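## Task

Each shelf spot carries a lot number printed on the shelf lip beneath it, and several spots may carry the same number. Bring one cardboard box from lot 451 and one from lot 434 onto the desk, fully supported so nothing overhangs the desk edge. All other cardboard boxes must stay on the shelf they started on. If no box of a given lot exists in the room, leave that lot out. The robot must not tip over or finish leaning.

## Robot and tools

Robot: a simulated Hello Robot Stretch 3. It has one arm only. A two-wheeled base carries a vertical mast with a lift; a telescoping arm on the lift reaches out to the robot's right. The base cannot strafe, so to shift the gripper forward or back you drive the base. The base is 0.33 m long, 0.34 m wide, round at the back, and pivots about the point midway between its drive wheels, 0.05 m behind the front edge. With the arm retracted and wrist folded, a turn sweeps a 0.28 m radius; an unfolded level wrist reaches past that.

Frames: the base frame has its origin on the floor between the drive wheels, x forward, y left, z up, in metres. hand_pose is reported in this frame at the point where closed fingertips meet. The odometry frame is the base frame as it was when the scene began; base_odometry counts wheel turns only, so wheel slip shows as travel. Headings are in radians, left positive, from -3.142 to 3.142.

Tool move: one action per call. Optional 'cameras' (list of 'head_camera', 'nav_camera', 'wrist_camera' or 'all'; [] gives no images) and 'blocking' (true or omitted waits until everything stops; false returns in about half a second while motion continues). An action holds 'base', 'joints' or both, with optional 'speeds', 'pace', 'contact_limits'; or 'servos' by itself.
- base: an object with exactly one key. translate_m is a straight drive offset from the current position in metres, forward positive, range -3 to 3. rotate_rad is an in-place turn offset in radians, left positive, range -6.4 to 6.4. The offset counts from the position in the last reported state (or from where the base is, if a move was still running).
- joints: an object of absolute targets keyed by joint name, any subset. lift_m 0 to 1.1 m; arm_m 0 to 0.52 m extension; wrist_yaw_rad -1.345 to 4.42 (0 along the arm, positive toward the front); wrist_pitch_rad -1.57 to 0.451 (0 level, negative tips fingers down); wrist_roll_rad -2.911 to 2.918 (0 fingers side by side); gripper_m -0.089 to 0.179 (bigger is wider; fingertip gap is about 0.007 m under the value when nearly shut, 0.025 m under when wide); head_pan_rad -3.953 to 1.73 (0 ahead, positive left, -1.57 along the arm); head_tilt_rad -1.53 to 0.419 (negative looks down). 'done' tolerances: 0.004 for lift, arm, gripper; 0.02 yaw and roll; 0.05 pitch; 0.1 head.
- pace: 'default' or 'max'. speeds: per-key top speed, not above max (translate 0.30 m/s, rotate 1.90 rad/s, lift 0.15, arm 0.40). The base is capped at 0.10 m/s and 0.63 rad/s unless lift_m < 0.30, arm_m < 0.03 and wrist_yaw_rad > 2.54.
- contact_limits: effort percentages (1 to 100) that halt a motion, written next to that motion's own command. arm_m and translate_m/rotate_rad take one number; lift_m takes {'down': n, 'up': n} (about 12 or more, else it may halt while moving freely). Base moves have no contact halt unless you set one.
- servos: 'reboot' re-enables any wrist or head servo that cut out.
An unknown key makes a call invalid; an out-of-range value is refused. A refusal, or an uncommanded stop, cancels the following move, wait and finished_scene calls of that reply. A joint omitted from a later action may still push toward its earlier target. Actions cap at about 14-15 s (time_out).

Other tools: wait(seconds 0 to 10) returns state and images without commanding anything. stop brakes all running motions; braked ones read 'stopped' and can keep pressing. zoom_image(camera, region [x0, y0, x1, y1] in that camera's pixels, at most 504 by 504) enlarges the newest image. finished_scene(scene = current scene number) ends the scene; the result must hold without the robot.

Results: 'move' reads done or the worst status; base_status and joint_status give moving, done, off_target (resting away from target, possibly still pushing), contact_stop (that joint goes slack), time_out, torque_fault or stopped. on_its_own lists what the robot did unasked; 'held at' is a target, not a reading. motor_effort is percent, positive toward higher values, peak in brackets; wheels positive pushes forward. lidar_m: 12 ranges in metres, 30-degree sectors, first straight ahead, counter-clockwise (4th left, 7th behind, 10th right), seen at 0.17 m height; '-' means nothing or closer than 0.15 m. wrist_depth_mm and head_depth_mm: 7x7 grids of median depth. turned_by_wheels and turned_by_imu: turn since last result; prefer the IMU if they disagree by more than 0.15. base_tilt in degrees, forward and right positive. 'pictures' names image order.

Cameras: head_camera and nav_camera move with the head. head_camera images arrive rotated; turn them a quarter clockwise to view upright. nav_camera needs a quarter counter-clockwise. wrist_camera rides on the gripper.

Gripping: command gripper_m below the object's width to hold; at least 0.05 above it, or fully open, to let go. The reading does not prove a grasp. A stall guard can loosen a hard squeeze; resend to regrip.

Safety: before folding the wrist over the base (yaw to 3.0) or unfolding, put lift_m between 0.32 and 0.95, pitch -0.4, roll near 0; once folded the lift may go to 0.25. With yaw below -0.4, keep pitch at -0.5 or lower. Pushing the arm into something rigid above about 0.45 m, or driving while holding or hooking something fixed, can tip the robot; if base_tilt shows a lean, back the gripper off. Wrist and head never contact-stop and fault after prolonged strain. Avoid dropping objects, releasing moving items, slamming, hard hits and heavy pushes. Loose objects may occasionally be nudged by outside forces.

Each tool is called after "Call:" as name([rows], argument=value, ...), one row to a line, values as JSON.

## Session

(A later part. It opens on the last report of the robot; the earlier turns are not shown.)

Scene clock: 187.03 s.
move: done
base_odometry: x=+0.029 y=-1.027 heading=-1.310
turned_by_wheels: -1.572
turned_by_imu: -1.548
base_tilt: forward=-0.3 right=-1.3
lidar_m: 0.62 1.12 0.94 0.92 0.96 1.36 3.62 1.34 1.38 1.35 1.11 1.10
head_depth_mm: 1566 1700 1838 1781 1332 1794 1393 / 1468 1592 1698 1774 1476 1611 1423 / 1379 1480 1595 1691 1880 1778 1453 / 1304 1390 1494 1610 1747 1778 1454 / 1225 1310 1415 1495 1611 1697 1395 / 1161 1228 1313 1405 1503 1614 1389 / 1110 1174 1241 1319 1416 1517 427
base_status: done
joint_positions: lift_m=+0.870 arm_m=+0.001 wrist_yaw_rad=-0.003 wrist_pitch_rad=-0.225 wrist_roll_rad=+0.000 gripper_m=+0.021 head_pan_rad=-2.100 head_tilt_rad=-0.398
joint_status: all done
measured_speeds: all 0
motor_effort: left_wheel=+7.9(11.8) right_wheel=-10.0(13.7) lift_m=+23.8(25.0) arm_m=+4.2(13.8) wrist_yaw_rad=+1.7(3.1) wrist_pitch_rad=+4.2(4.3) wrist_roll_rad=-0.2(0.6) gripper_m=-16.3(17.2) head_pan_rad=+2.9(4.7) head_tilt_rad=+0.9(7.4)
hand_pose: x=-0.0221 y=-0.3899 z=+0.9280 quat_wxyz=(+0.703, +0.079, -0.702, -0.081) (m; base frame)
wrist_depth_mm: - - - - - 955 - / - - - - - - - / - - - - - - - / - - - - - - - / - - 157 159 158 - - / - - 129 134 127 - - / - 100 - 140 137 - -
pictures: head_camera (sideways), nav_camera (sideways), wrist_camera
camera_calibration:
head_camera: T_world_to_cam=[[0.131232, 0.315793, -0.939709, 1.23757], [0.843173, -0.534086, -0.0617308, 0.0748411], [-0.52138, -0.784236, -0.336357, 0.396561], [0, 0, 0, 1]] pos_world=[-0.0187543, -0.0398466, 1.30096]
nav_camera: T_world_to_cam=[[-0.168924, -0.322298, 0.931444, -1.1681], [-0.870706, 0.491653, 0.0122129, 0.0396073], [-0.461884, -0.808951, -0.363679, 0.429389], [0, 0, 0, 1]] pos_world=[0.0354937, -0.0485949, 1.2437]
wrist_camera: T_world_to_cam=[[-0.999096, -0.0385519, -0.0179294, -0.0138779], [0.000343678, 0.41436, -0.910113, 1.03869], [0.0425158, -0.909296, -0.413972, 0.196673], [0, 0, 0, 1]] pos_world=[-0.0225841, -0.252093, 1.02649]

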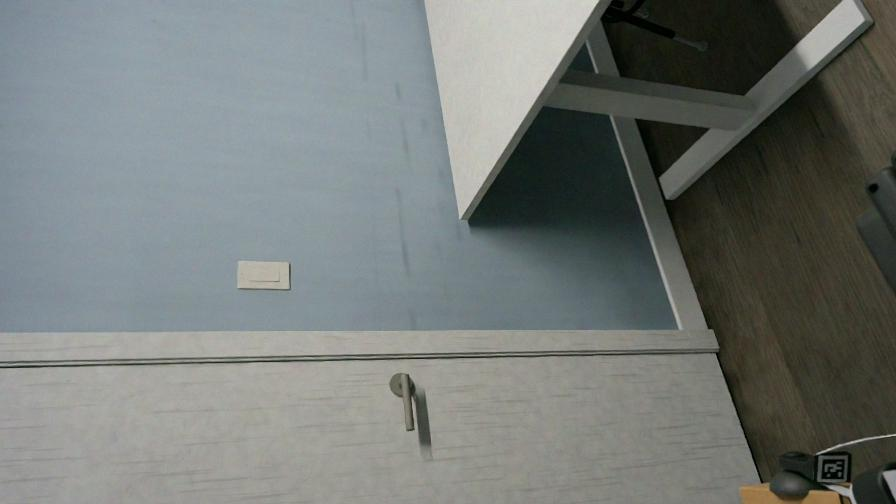

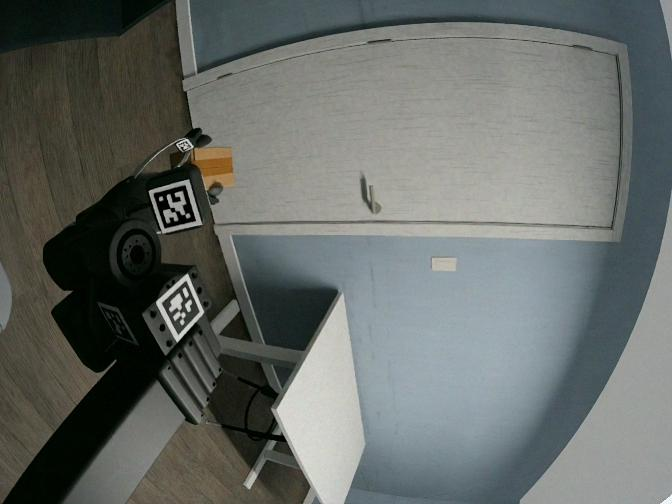

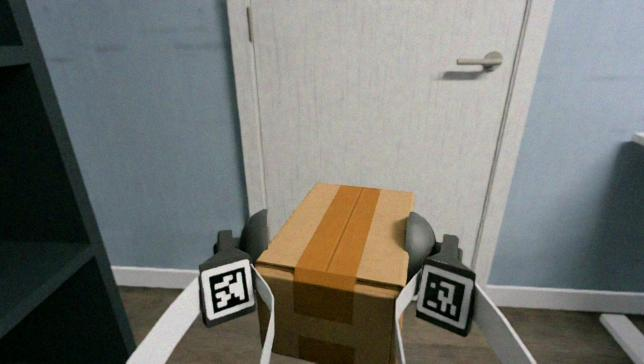

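Call:
move(base={"translate_m":-1.12}, joints={"head_pan_rad":-1.57,"head_tilt_rad":-0.5}, cameras=["head_camera"])

Call:
move(joints={"arm_m":0.34}, cameras=["head_camera","wrist_camera"])

Scene clock: 230.27 s.
move: done
base_odometry: x=-0.260 y=+0.055 heading=-1.310
turned_by_wheels: +0.000
turned_by_imu: +0.000
base_tilt: forward=-0.3 right=-1.3
lidar_m: 1.73 1.32 0.99 0.96 1.01 1.42 2.55 1.40 0.75 0.88 1.39 1.91
head_depth_mm: 1083 1171 1273 1340 955 756 1327 / 1085 1172 1280 1343 947 752 1357 / 1088 1176 1281 1338 942 484 1277 / 1095 1182 1289 1337 931 453 - / 1094 1185 1290 1314 926 763 1265 / 1094 1186 1296 1404 923 762 1286 / 1108 1199 1298 1421 1559 1436 1288
base_status: done
joint_positions: lift_m=+0.870 arm_m=+0.001 wrist_yaw_rad=-0.003 wrist_pitch_rad=-0.225 wrist_roll_rad=+0.000 gripper_m=+0.021 head_pan_rad=-1.570 head_tilt_rad=-0.501
joint_status: all done
measured_speeds: all 0
motor_effort: left_wheel=-5.1(9.9) right_wheel=-6.2(14.6) lift_m=+26.0(26.4) arm_m=-10.9(13.6) wrist_yaw_rad=+1.1(3.3) wrist_pitch_rad=+4.1(4.3) wrist_roll_rad=-0.1(0.3) gripper_m=-16.5(17.5) head_pan_rad=-3.3(5.8) head_tilt_rad=+2.1(7.8)
hand_pose: x=-0.0221 y=-0.3899 z=+0.9280 quat_wxyz=(+0.703, +0.079, -0.702, -0.081) (m; base frame)
wrist_depth_mm: - - - - - - - / - - - - - - - / - - - - - - - / - - - - - - - / - - 154 159 150 - - / - - 129 134 127 - - / - 100 - 140 135 117 -
pictures: head_camera (sideways)
camera_calibration:
head_camera: T_world_to_cam=[[-0.0465861, 0.433006, -0.900187, 1.18708], [0.997506, -0.0276621, -0.0649286, 0.078029], [-0.0530155, -0.900967, -0.430637, 0.516339], [0, 0, 0, 1]] pos_world=[0.00484099, -0.0466496, 1.29601]

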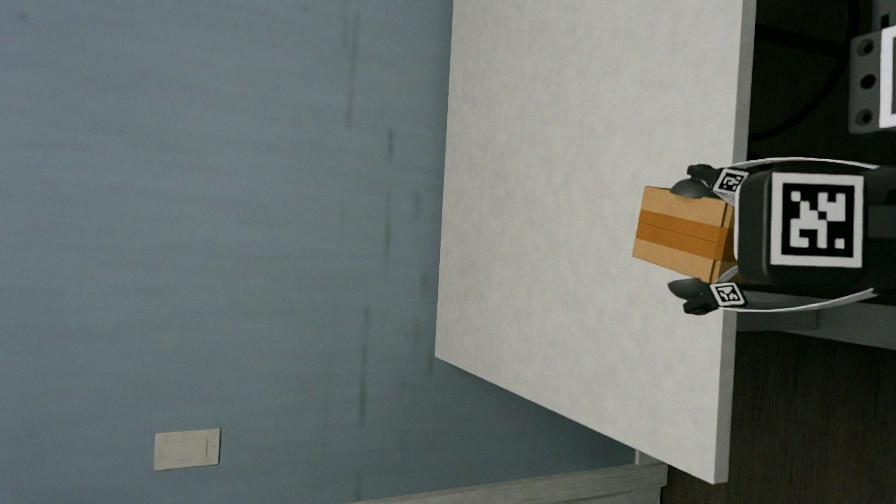

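Scene clock: 233.97 s.
move: done
base_odometry: x=-0.260 y=+0.055 heading=-1.310
turned_by_wheels: +0.000
turned_by_imu: +0.000
base_tilt: forward=-0.4 right=-1.3
lidar_m: 1.73 1.32 0.99 0.96 1.01 1.43 2.54 1.40 0.75 0.88 1.39 1.91
head_depth_mm: 1084 1165 1283 1332 955 295 - / 1081 1176 1277 1337 382 704 1286 / 1088 1178 1279 500 488 747 1313 / 1098 1179 1282 1124 583 747 1305 / 1094 1184 1289 1316 926 764 1269 / 1097 1194 1300 1398 915 759 1293 / 1102 1191 1299 1432 1559 1439 1283
base_status: not commanded
joint_positions: lift_m=+0.870 arm_m=+0.340 wrist_yaw_rad=-0.003 wrist_pitch_rad=-0.225 wrist_roll_rad=+0.000 gripper_m=+0.021 head_pan_rad=-1.570 head_tilt_rad=-0.501
joint_status: all done
measured_speeds: all 0
motor_effort: left_wheel=-5.0(5.6) right_wheel=-6.7(7.3) lift_m=+26.1(26.8) arm_m=+12.9(14.5) wrist_yaw_rad=+1.7(3.0) wrist_pitch_rad=+4.3(4.3) wrist_roll_rad=+0.1(0.3) gripper_m=-16.4(17.3) head_pan_rad=-3.0(3.7) head_tilt_rad=+4.8(4.9)
hand_pose: x=-0.0221 y=-0.7293 z=+0.9280 quat_wxyz=(+0.703, +0.079, -0.702, -0.081) (m; base frame)
wrist_depth_mm: 692 - - - - - - / 733 - - - - - - / 788 - - - - - - / - - - - - - - / - 896 150 159 150 - - / - 968 129 134 127 - - / - 100 - 141 133 107 -
pictures: head_camera (sideways), wrist_camera
camera_calibration:
head_camera: T_world_to_cam=[[-0.0465521, 0.432808, -0.900283, 1.18729], [0.997503, -0.0277818, -0.0649351, 0.0780386], [-0.0531159, -0.901058, -0.430434, 0.516114], [0, 0, 0, 1]] pos_world=[0.00484081, -0.0466505, 1.29611]
wrist_camera: T_world_to_cam=[[-0.999096, -0.0385503, -0.0179286, -0.0269623], [0.000339764, 0.414443, -0.910075, 1.17933], [0.042514, -0.909258, -0.414056, -0.111834], [0, 0, 0, 1]] pos_world=[-0.0225841, -0.591493, 1.02649]

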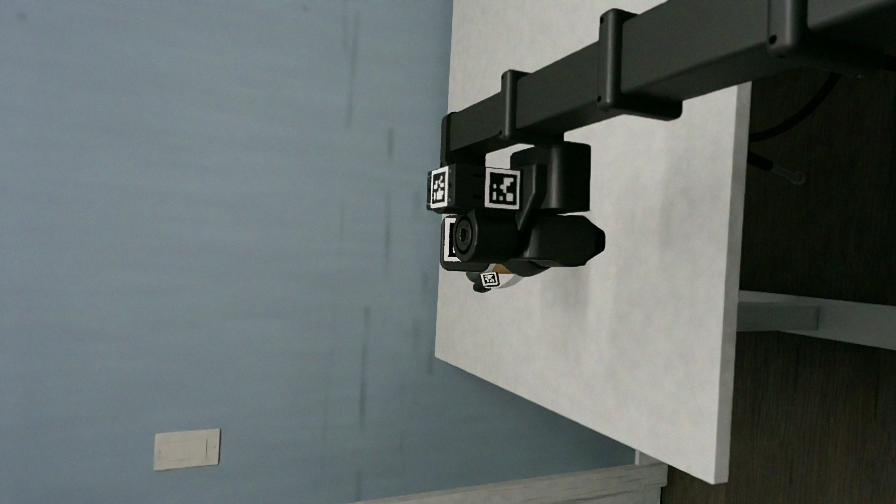

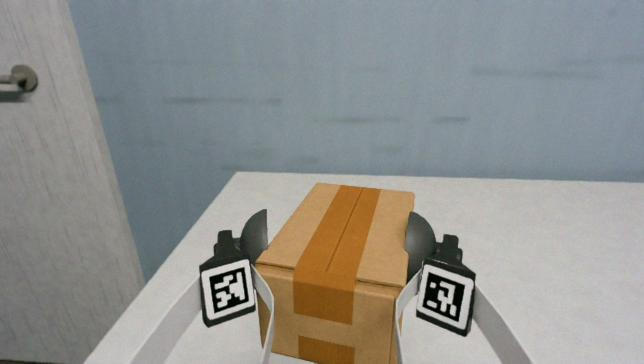

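Call:
move(joints={"lift_m":0.73}, cameras=[])

Call:
move(joints={"lift_m":0.64}, speeds={"lift_m":0.025}, contact_limits={"lift_m":{"down":14}}, cameras=["wrist_camera"])

Scene clock: 251.70 s.
move: done
base_odometry: x=-0.260 y=+0.055 heading=-1.310
turned_by_wheels: +0.000
turned_by_imu: +0.000
base_tilt: forward=-0.3 right=-1.1
lidar_m: 1.73 1.31 0.99 0.96 1.01 1.43 2.54 1.40 0.75 0.88 1.39 1.91
head_depth_mm: 1079 1166 1266 1338 958 758 1231 / 1088 1177 1277 1342 946 466 368 / 1089 1182 1267 1342 942 552 1307 / 1095 1175 1289 1334 826 694 1304 / 1097 1183 1290 1322 926 766 1256 / 1103 1188 1297 1405 922 761 1294 / 1100 1187 1296 1418 1565 1438 1291
base_status: not commanded
joint_positions: lift_m=+0.730 arm_m=+0.340 wrist_yaw_rad=-0.003 wrist_pitch_rad=-0.225 wrist_roll_rad=+0.000 gripper_m=+0.021 head_pan_rad=-1.570 head_tilt_rad=-0.500
joint_status: all done
measured_speeds: all 0
motor_effort: left_wheel=-5.0(5.7) right_wheel=-6.4(7.3) lift_m=+24.3(27.1) arm_m=+5.2(8.6) wrist_yaw_rad=+1.1(3.2) wrist_pitch_rad=+4.3(4.3) wrist_roll_rad=-0.1(0.3) gripper_m=-16.6(17.3) head_pan_rad=-2.8(3.3) head_tilt_rad=+3.8(4.9)
hand_pose: x=-0.0221 y=-0.7293 z=+0.7880 quat_wxyz=(+0.703, +0.079, -0.702, -0.081) (m; base frame)
wrist_depth_mm: 695 - - - - - - / 728 - - - - - - / 776 - - - - - - / - - - - - - - / - - 151 158 150 - - / - - 129 134 127 - - / - 99 - 141 133 107 -
pictures: none
No camera images: "cameras" was empty.

Scene clock: 255.10 s.
move: contact_stop
base_odometry: x=-0.260 y=+0.055 heading=-1.310
turned_by_wheels: +0.000
turned_by_imu: +0.000
base_tilt: forward=-0.4 right=-1.2
lidar_m: 1.73 1.31 0.99 0.96 1.01 1.43 2.55 1.40 0.75 0.88 1.39 1.91
head_depth_mm: 1080 1165 1280 1340 957 755 1263 / 1083 1169 1276 1343 950 730 442 / 1085 1177 1289 1355 941 561 1282 / 1097 1180 1280 1338 858 587 1313 / 1096 1187 1288 1319 931 767 1266 / 1103 1189 1293 1404 920 761 1292 / 1109 1194 1302 1430 1562 1440 1289
base_status: not commanded
joint_positions: lift_m=+0.660 arm_m=+0.340 wrist_yaw_rad=-0.002 wrist_pitch_rad=-0.115 wrist_roll_rad=-0.002 gripper_m=+0.021 head_pan_rad=-1.570 head_tilt_rad=-0.500
joint_status: lift_m contact_stop (moved -0.070 of -0.090)
measured_speeds: translate_m=+0.000 rotate_rad=+0.000 lift_m=+0.004 arm_m=+0.000 wrist_yaw_rad=+0.000 wrist_pitch_rad=-0.024 wrist_roll_rad=+0.000 head_pan_rad=+0.000 head_tilt_rad=+0.000
on_its_own: lift_m is slack since a contact_stop (your +0.640 is given up); wrist_pitch_rad is at rest, and its effort (-16.0) is outside its rest range (-8 to +12)
motor_effort: left_wheel=-3.4(5.4) right_wheel=-5.4(7.6) lift_m=+21.0(26.8) arm_m=-0.2(5.5) wrist_yaw_rad=+1.2(3.3) wrist_pitch_rad=-16.0(17.8) wrist_roll_rad=+0.6(0.6) gripper_m=-15.7(17.2) head_pan_rad=-2.6(3.0) head_tilt_rad=+3.5(4.8)
contact_limits: lift_m down 14 (down: maximum 72; up: maximum 65)
hand_pose: x=-0.0219 y=-0.7368 z=+0.7455 quat_wxyz=(+0.707, +0.040, -0.705, -0.042) (m; base frame)
wrist_depth_mm: 707 - - - - - - / 734 - - - - - - / 758 - - - - - - / - - - 175 - - - / - - 139 134 144 - - / - - 129 134 127 - - / - 98 - 139 133 105 -
pictures: wrist_camera
camera_calibration:
wrist_camera: T_world_to_cam=[[-0.999082, -0.0411852, -0.0117574, -0.0368774], [-0.00165886, 0.311513, -0.95024, 0.970466], [0.0427984, -0.949349, -0.311295, -0.300254], [0, 0, 0, 1]] pos_world=[-0.0223833, -0.588878, 0.828275]

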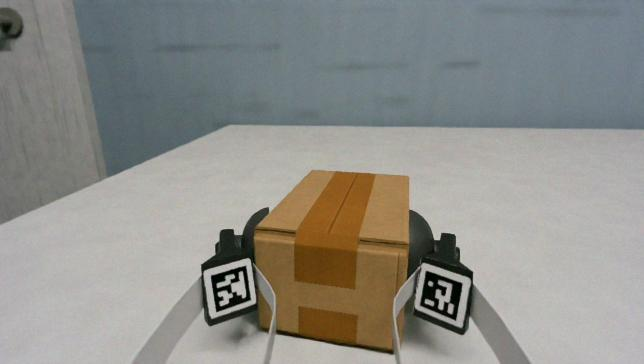

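Call:
move(joints={"lift_m":0.682}, cameras=[])

Call:
move(joints={"gripper_m":0.179}, cameras=["wrist_camera"])

Call:
move(joints={"arm_m":0.0}, pace="max", cameras=["wrist_camera"])

Scene clock: 262.90 s.
move: done
base_odometry: x=-0.260 y=+0.055 heading=-1.310
turned_by_wheels: +0.000
turned_by_imu: +0.000
base_tilt: forward=-0.3 right=-1.1
lidar_m: 1.72 1.32 0.99 0.96 1.01 1.43 2.54 1.40 0.75 0.88 1.39 1.91
head_depth_mm: 1084 1170 1270 1336 954 758 1254 / 1086 1172 1267 1343 948 727 401 / 1087 1167 1281 1352 944 550 1284 / 1085 1180 1280 1330 856 581 1300 / 1096 1183 1282 1317 928 767 1269 / 1102 1191 1302 1400 921 760 1289 / 1102 1198 1296 1430 1561 1439 1277
base_status: not commanded
joint_positions: lift_m=+0.682 arm_m=+0.340 wrist_yaw_rad=-0.002 wrist_pitch_rad=-0.197 wrist_roll_rad=-0.002 gripper_m=+0.021 head_pan_rad=-1.570 head_tilt_rad=-0.500
joint_status: all done
measured_speeds: all 0
motor_effort: left_wheel=-2.9(4.1) right_wheel=-6.4(6.6) lift_m=+29.8(30.9) arm_m=-12.3(12.5) wrist_yaw_rad=+1.4(2.3) wrist_pitch_rad=-1.0(10.0) wrist_roll_rad=+0.3(0.8) gripper_m=-15.4(15.7) head_pan_rad=-2.0(2.0) head_tilt_rad=+2.2(3.2)
hand_pose: x=-0.0220 y=-0.7316 z=+0.7470 quat_wxyz=(+0.704, +0.069, -0.703, -0.070) (m; base frame)
wrist_depth_mm: 688 - - - - - - / 730 - - - - - - / 776 - - - - - - / - - - 168 179 - - / - - 137 133 145 - - / - - 129 136 127 - - / - - - 144 135 104 -
pictures: none
No camera images: "cameras" was empty.

Scene clock: 265.03 s.
move: done
base_odometry: x=-0.260 y=+0.055 heading=-1.310
turned_by_wheels: +0.000
turned_by_imu: +0.000
base_tilt: forward=-0.3 right=-1.1
lidar_m: 1.72 1.32 0.99 0.96 1.01 1.42 2.54 1.40 0.75 0.88 1.39 1.91
head_depth_mm: 1086 1164 1266 1333 954 759 1263 / 1083 1174 1277 1337 949 728 401 / 1083 1179 1274 1344 943 551 1275 / 1088 1183 1286 1342 892 580 1308 / 1099 1188 1288 1322 926 765 1262 / 1103 1181 1299 1399 921 761 1293 / 1108 1189 1299 1423 1548 1445 1291
base_status: not commanded
joint_positions: lift_m=+0.682 arm_m=+0.340 wrist_yaw_rad=-0.002 wrist_pitch_rad=-0.214 wrist_roll_rad=-0.002 gripper_m=+0.179 head_pan_rad=-1.570 head_tilt_rad=-0.500
joint_status: all done
measured_speeds: all 0
motor_effort: left_wheel=-3.5(4.0) right_wheel=-5.4(6.8) lift_m=+26.0(30.4) arm_m=-8.6(13.3) wrist_yaw_rad=+0.3(2.6) wrist_pitch_rad=+2.0(2.2) wrist_roll_rad=+0.4(0.8) gripper_m=+0.5(86.2) head_pan_rad=-1.5(2.0) head_tilt_rad=+2.1(2.7)
hand_pose: x=-0.0220 y=-0.7303 z=+0.7428 quat_wxyz=(+0.704, +0.075, -0.702, -0.076) (m; base frame)
wrist_depth_mm: 691 - - - - - - / 743 - - - - - - / 776 - - - - - - / - - - 168 179 - - / - 142 136 132 - - - / - 126 - 138 132 - - / - - - 145 - - 105
pictures: wrist_camera
camera_calibration:
wrist_camera: T_world_to_cam=[[-0.999083, -0.0397426, -0.0159492, -0.0324681], [-0.00146316, 0.403902, -0.914801, 1.00702], [0.0427985, -0.913938, -0.40359, -0.200508], [0, 0, 0, 1]] pos_world=[-0.0223834, -0.59128, 0.839781]

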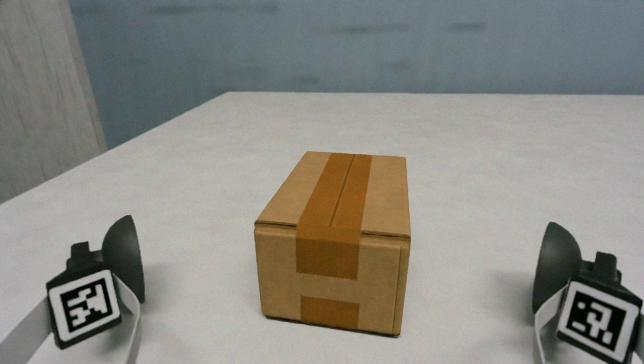

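Scene clock: 267.17 s.
move: done
base_odometry: x=-0.260 y=+0.055 heading=-1.310
turned_by_wheels: +0.000
turned_by_imu: +0.000
base_tilt: forward=-0.4 right=-1.3
lidar_m: 1.73 1.31 0.99 0.96 1.01 1.43 2.54 1.40 0.75 0.88 1.39 1.90
head_depth_mm: 1084 1161 1264 1334 957 757 1255 / 1079 1174 1275 1352 949 752 1287 / 1086 1174 1282 1344 943 749 1313 / 1090 1184 1284 1333 894 745 1306 / 1094 1189 1292 1320 927 765 1262 / 1100 1189 1288 1407 922 760 1297 / 1106 1187 1299 1413 1576 1432 1293
base_status: not commanded
joint_positions: lift_m=+0.682 arm_m=+0.001 wrist_yaw_rad=-0.002 wrist_pitch_rad=-0.215 wrist_roll_rad=-0.002 gripper_m=+0.179 head_pan_rad=-1.570 head_tilt_rad=-0.500
joint_status: all done
measured_speeds: all 0
motor_effort: left_wheel=-3.7(4.1) right_wheel=-5.9(6.9) lift_m=+23.2(26.9) arm_m=-13.4(15.5) wrist_yaw_rad=+1.5(2.3) wrist_pitch_rad=+2.4(2.5) wrist_roll_rad=+0.6(0.8) gripper_m=+0.7(1.1) head_pan_rad=-1.0(2.1) head_tilt_rad=+1.9(2.6)
hand_pose: x=-0.0220 y=-0.3907 z=+0.7424 quat_wxyz=(+0.704, +0.076, -0.702, -0.077) (m; base frame)
wrist_depth_mm: - - - - - - - / - - - - - - - / - - - - - - - / - - - - - - - / - - - - - - - / 123 - - - - - - / 943 - - 991 - - 105
pictures: wrist_camera
camera_calibration:
wrist_camera: T_world_to_cam=[[-0.999083, -0.0397165, -0.0160193, -0.0189172], [-0.00145937, 0.405417, -0.914131, 0.869572], [0.0428006, -0.913269, -0.405103, 0.11104], [0, 0, 0, 1]] pos_world=[-0.0223834, -0.251881, 0.839582]

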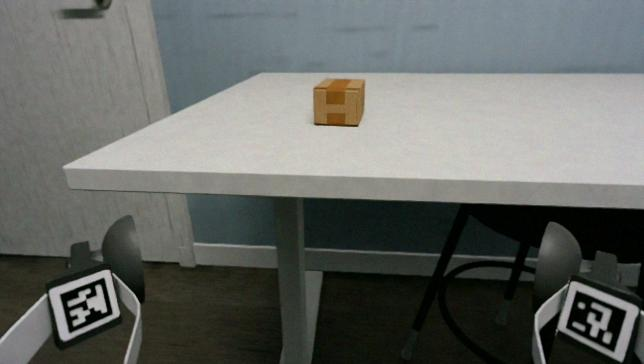

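Call:
move(joints={"wrist_pitch_rad":-0.4,"gripper_m":0.037}, cameras=[])

Call:
move(joints={"wrist_yaw_rad":3.0}, cameras=[])

Call:
move(joints={"lift_m":0.265}, pace="max", cameras=[])

Call:
move(base={"translate_m":-1.93}, pace="max", cameras=[])

Call:
move(base={"rotate_rad":1.572}, joints={"head_pan_rad":-0.8,"head_tilt_rad":-0.3}, pace="max", cameras=["nav_camera"])

Scene clock: 284.50 s.
move: done
base_odometry: x=-0.260 y=+0.055 heading=-1.310
turned_by_wheels: +0.000
turned_by_imu: +0.000
base_tilt: forward=-0.4 right=-1.4
lidar_m: 1.72 1.31 0.99 0.96 1.01 1.43 2.54 1.40 0.74 0.88 1.39 1.91
head_depth_mm: 1079 1166 1261 1339 961 759 1263 / 1088 1174 1279 1340 948 752 1286 / 1089 1174 1280 1355 941 747 1314 / 1092 1183 1288 1337 888 744 1307 / 1099 1185 1284 1318 932 763 1265 / 1098 1186 1295 1398 921 761 1291 / 1104 1194 1301 1425 1567 1432 1297
base_status: not commanded
joint_positions: lift_m=+0.682 arm_m=+0.001 wrist_yaw_rad=-0.002 wrist_pitch_rad=-0.412 wrist_roll_rad=-0.002 gripper_m=+0.037 head_pan_rad=-1.570 head_tilt_rad=-0.500
joint_status: all done
measured_speeds: all 0
motor_effort: left_wheel=-3.6(4.1) right_wheel=-6.0(6.8) lift_m=+25.4(25.4) arm_m=-12.1(13.1) wrist_yaw_rad=+0.6(2.7) wrist_pitch_rad=+1.8(3.6) wrist_roll_rad=+0.5(0.8) gripper_m=+0.3(82.9) head_pan_rad=-1.2(1.5) head_tilt_rad=+0.8(1.8)
hand_pose: x=-0.0220 y=-0.3707 z=+0.6960 quat_wxyz=(+0.693, +0.144, -0.691, -0.146) (m; base frame)
wrist_depth_mm: - - - 407 - - - / - - - - - - - / - - - - - 621 - / - - - - - - - / - - - - - - - / - - 126 922 129 968 983 / 887 859 833 862 834 859 855
pictures: none
No camera images: "cameras" was empty.

Scene clock: 287.00 s.
move: done
base_odometry: x=-0.260 y=+0.055 heading=-1.310
turned_by_wheels: +0.000
turned_by_imu: +0.000
base_tilt: forward=-0.2 right=-1.2
lidar_m: 1.73 1.32 0.99 0.96 1.01 1.42 2.54 1.40 0.75 0.88 1.38 1.91
head_depth_mm: 1089 1172 1267 1340 956 759 1263 / 1085 1172 1273 1339 951 753 1292 / 1092 1172 1287 1346 942 752 1322 / 1093 1176 1286 1337 891 746 1304 / 1092 1183 1297 1318 924 765 1266 / 1097 1186 1299 1405 922 760 1298 / 1103 1192 1301 1426 1554 1447 1282
base_status: not commanded
joint_positions: lift_m=+0.682 arm_m=+0.001 wrist_yaw_rad=+2.997 wrist_pitch_rad=-0.412 wrist_roll_rad=-0.002 gripper_m=+0.037 head_pan_rad=-1.570 head_tilt_rad=-0.500
joint_status: all done
measured_speeds: all 0
motor_effort: left_wheel=-3.8(4.1) right_wheel=-5.9(6.5) lift_m=+29.0(29.0) arm_m=-11.8(12.6) wrist_yaw_rad=+2.3(5.8) wrist_pitch_rad=+1.7(1.9) wrist_roll_rad=+0.3(0.7) gripper_m=+0.1(0.8) head_pan_rad=-0.4(1.4) head_tilt_rad=+0.2(1.5)
hand_pose: x=+0.0112 y=+0.0772 z=+0.6960 quat_wxyz=(+0.195, +0.700, +0.095, +0.681) (m; base frame)
wrist_depth_mm: - 137 - - 935 - - / - 147 - - - - - / - 161 - - - - - / - 186 - - - - - / - - 205 - - - - / - - 129 987 129 970 959 / 872 863 260 859 840 838 846
pictures: none
No camera images: "cameras" was empty.

Scene clock: 290.57 s.
move: done
base_odometry: x=-0.260 y=+0.055 heading=-1.310
turned_by_wheels: +0.000
turned_by_imu: +0.000
base_tilt: forward=-0.3 right=-1.2
lidar_m: 1.73 1.32 0.99 0.96 1.01 1.42 2.54 1.40 0.75 0.88 1.39 1.91
head_depth_mm: 1084 1166 1271 1342 958 758 1260 / 1087 1172 1272 1341 950 754 1294 / 1093 1177 1283 1354 943 748 1312 / 1090 1180 1286 1337 895 744 1299 / 1090 1178 1285 1327 925 768 1260 / 1104 1190 1291 1410 922 760 1291 / 1104 1189 1303 1428 1557 1441 1291
base_status: not commanded
joint_positions: lift_m=+0.265 arm_m=+0.001 wrist_yaw_rad=+2.997 wrist_pitch_rad=-0.414 wrist_roll_rad=-0.002 gripper_m=+0.037 head_pan_rad=-1.570 head_tilt_rad=-0.500
joint_status: all done
measured_speeds: all 0
motor_effort: left_wheel=-3.7(4.1) right_wheel=-6.2(6.8) lift_m=+23.2(26.6) arm_m=-11.7(12.4) wrist_yaw_rad=+1.8(3.3) wrist_pitch_rad=+2.2(2.3) wrist_roll_rad=+0.5(0.8) gripper_m=+0.1(1.0) head_pan_rad=-0.5(1.2) head_tilt_rad=+0.6(1.0)
hand_pose: x=+0.0112 y=+0.0770 z=+0.2785 quat_wxyz=(+0.195, +0.700, +0.096, +0.680) (m; base frame)
wrist_depth_mm: - 137 - - 940 - - / - 148 - - - - - / 900 161 826 860 856 856 850 / 711 186 639 684 681 672 669 / 580 555 206 553 543 562 559 / 493 489 129 282 129 476 475 / 257 264 243 254 410 417 415
pictures: none
No camera images: "cameras" was empty.

Scene clock: 298.43 s.
move: done
base_odometry: x=-0.758 y=+1.919 heading=-1.310
turned_by_wheels: +0.000
turned_by_imu: -0.002
base_tilt: forward=-0.2 right=-1.1
lidar_m: 3.51 1.42 1.11 2.15 0.87 0.65 0.64 0.67 0.94 1.25 1.10 1.68
head_depth_mm: 1019 1099 1195 1306 1455 1572 1324 / 1019 1111 1199 1316 1458 1559 1320 / 1027 1108 1204 1325 1459 1564 1317 / 1027 1110 1209 1327 1466 1564 1307 / 1031 1113 1212 1334 1473 1578 1295 / 1036 1118 1219 1330 1484 1581 1298 / 1038 1118 1222 1343 1489 1568 1294
base_status: done
joint_positions: lift_m=+0.265 arm_m=+0.001 wrist_yaw_rad=+2.997 wrist_pitch_rad=-0.414 wrist_roll_rad=-0.002 gripper_m=+0.037 head_pan_rad=-1.570 head_tilt_rad=-0.500
joint_status: not commanded
measured_speeds: all 0
motor_effort: left_wheel=-1.6(11.7) right_wheel=-6.2(17.8) lift_m=+29.9(31.4) arm_m=-10.7(12.1) wrist_yaw_rad=+1.5(3.7) wrist_pitch_rad=+2.1(2.4) wrist_roll_rad=+0.4(0.8) gripper_m=+0.4(1.0) head_pan_rad=+0.0(0.9) head_tilt_rad=-1.8(2.1)
hand_pose: x=+0.0111 y=+0.0770 z=+0.2785 quat_wxyz=(+0.195, +0.700, +0.096, +0.680) (m; base frame)
wrist_depth_mm: - 137 - - - - - / - 148 - - - - - / 827 162 816 869 864 848 847 / 700 186 640 684 682 676 672 / 576 549 206 547 542 550 559 / 497 490 129 283 129 477 477 / 258 263 244 254 405 420 416
pictures: none
No camera images: "cameras" was empty.

Scene clock: 300.57 s.
move: done
base_odometry: x=-0.758 y=+1.919 heading=+0.262
turned_by_wheels: +1.572
turned_by_imu: +1.540
base_tilt: forward=-0.3 right=-1.2
lidar_m: 2.28 0.88 0.65 0.63 0.66 0.92 1.24 1.11 1.68 3.63 1.45 1.11
head_depth_mm: 2658 1967 2130 2332 2488 2053 1556 / 1681 1694 1814 1945 2109 2026 1562 / 1421 1487 1582 1696 1796 1874 1549 / 1250 1321 1398 1484 1585 1686 1527 / 1138 1192 1247 1320 1392 1480 1482 / 1044 1086 1135 1190 1251 1323 1389 / 963 999 1044 1083 1138 1190 1250
base_status: done
joint_positions: lift_m=+0.265 arm_m=+0.001 wrist_yaw_rad=+2.997 wrist_pitch_rad=-0.414 wrist_roll_rad=-0.002 gripper_m=+0.037 head_pan_rad=-0.796 head_tilt_rad=-0.300
joint_status: all done
measured_speeds: all 0
motor_effort: left_wheel=-6.7(14.5) right_wheel=+7.9(13.8) lift_m=+28.9(29.9) arm_m=-12.3(13.6) wrist_yaw_rad=+2.1(2.8) wrist_pitch_rad=+2.2(2.3) wrist_roll_rad=+0.5(0.7) gripper_m=+0.3(0.8) head_pan_rad=-3.1(5.4) head_tilt_rad=+5.3(7.0)
hand_pose: x=+0.0111 y=+0.0770 z=+0.2785 quat_wxyz=(+0.195, +0.700, +0.096, +0.680) (m; base frame)
wrist_depth_mm: 588 137 612 627 628 630 - / 627 148 157 - - - - / - 161 170 - - 772 769 / 683 186 628 695 685 670 675 / 578 557 205 541 541 558 565 / 492 488 129 283 129 479 476 / 259 263 242 255 409 419 416
pictures: nav_camera (sideways)
camera_calibration:
nav_camera: T_world_to_cam=[[0.201125, -0.181054, 0.962688, -1.21123], [-0.704345, -0.709726, 0.0136721, 0.0366438], [0.68077, -0.680814, -0.270268, 0.300876], [0, 0, 0, 1]] pos_world=[0.0645903, 0.0115496, 1.24685]

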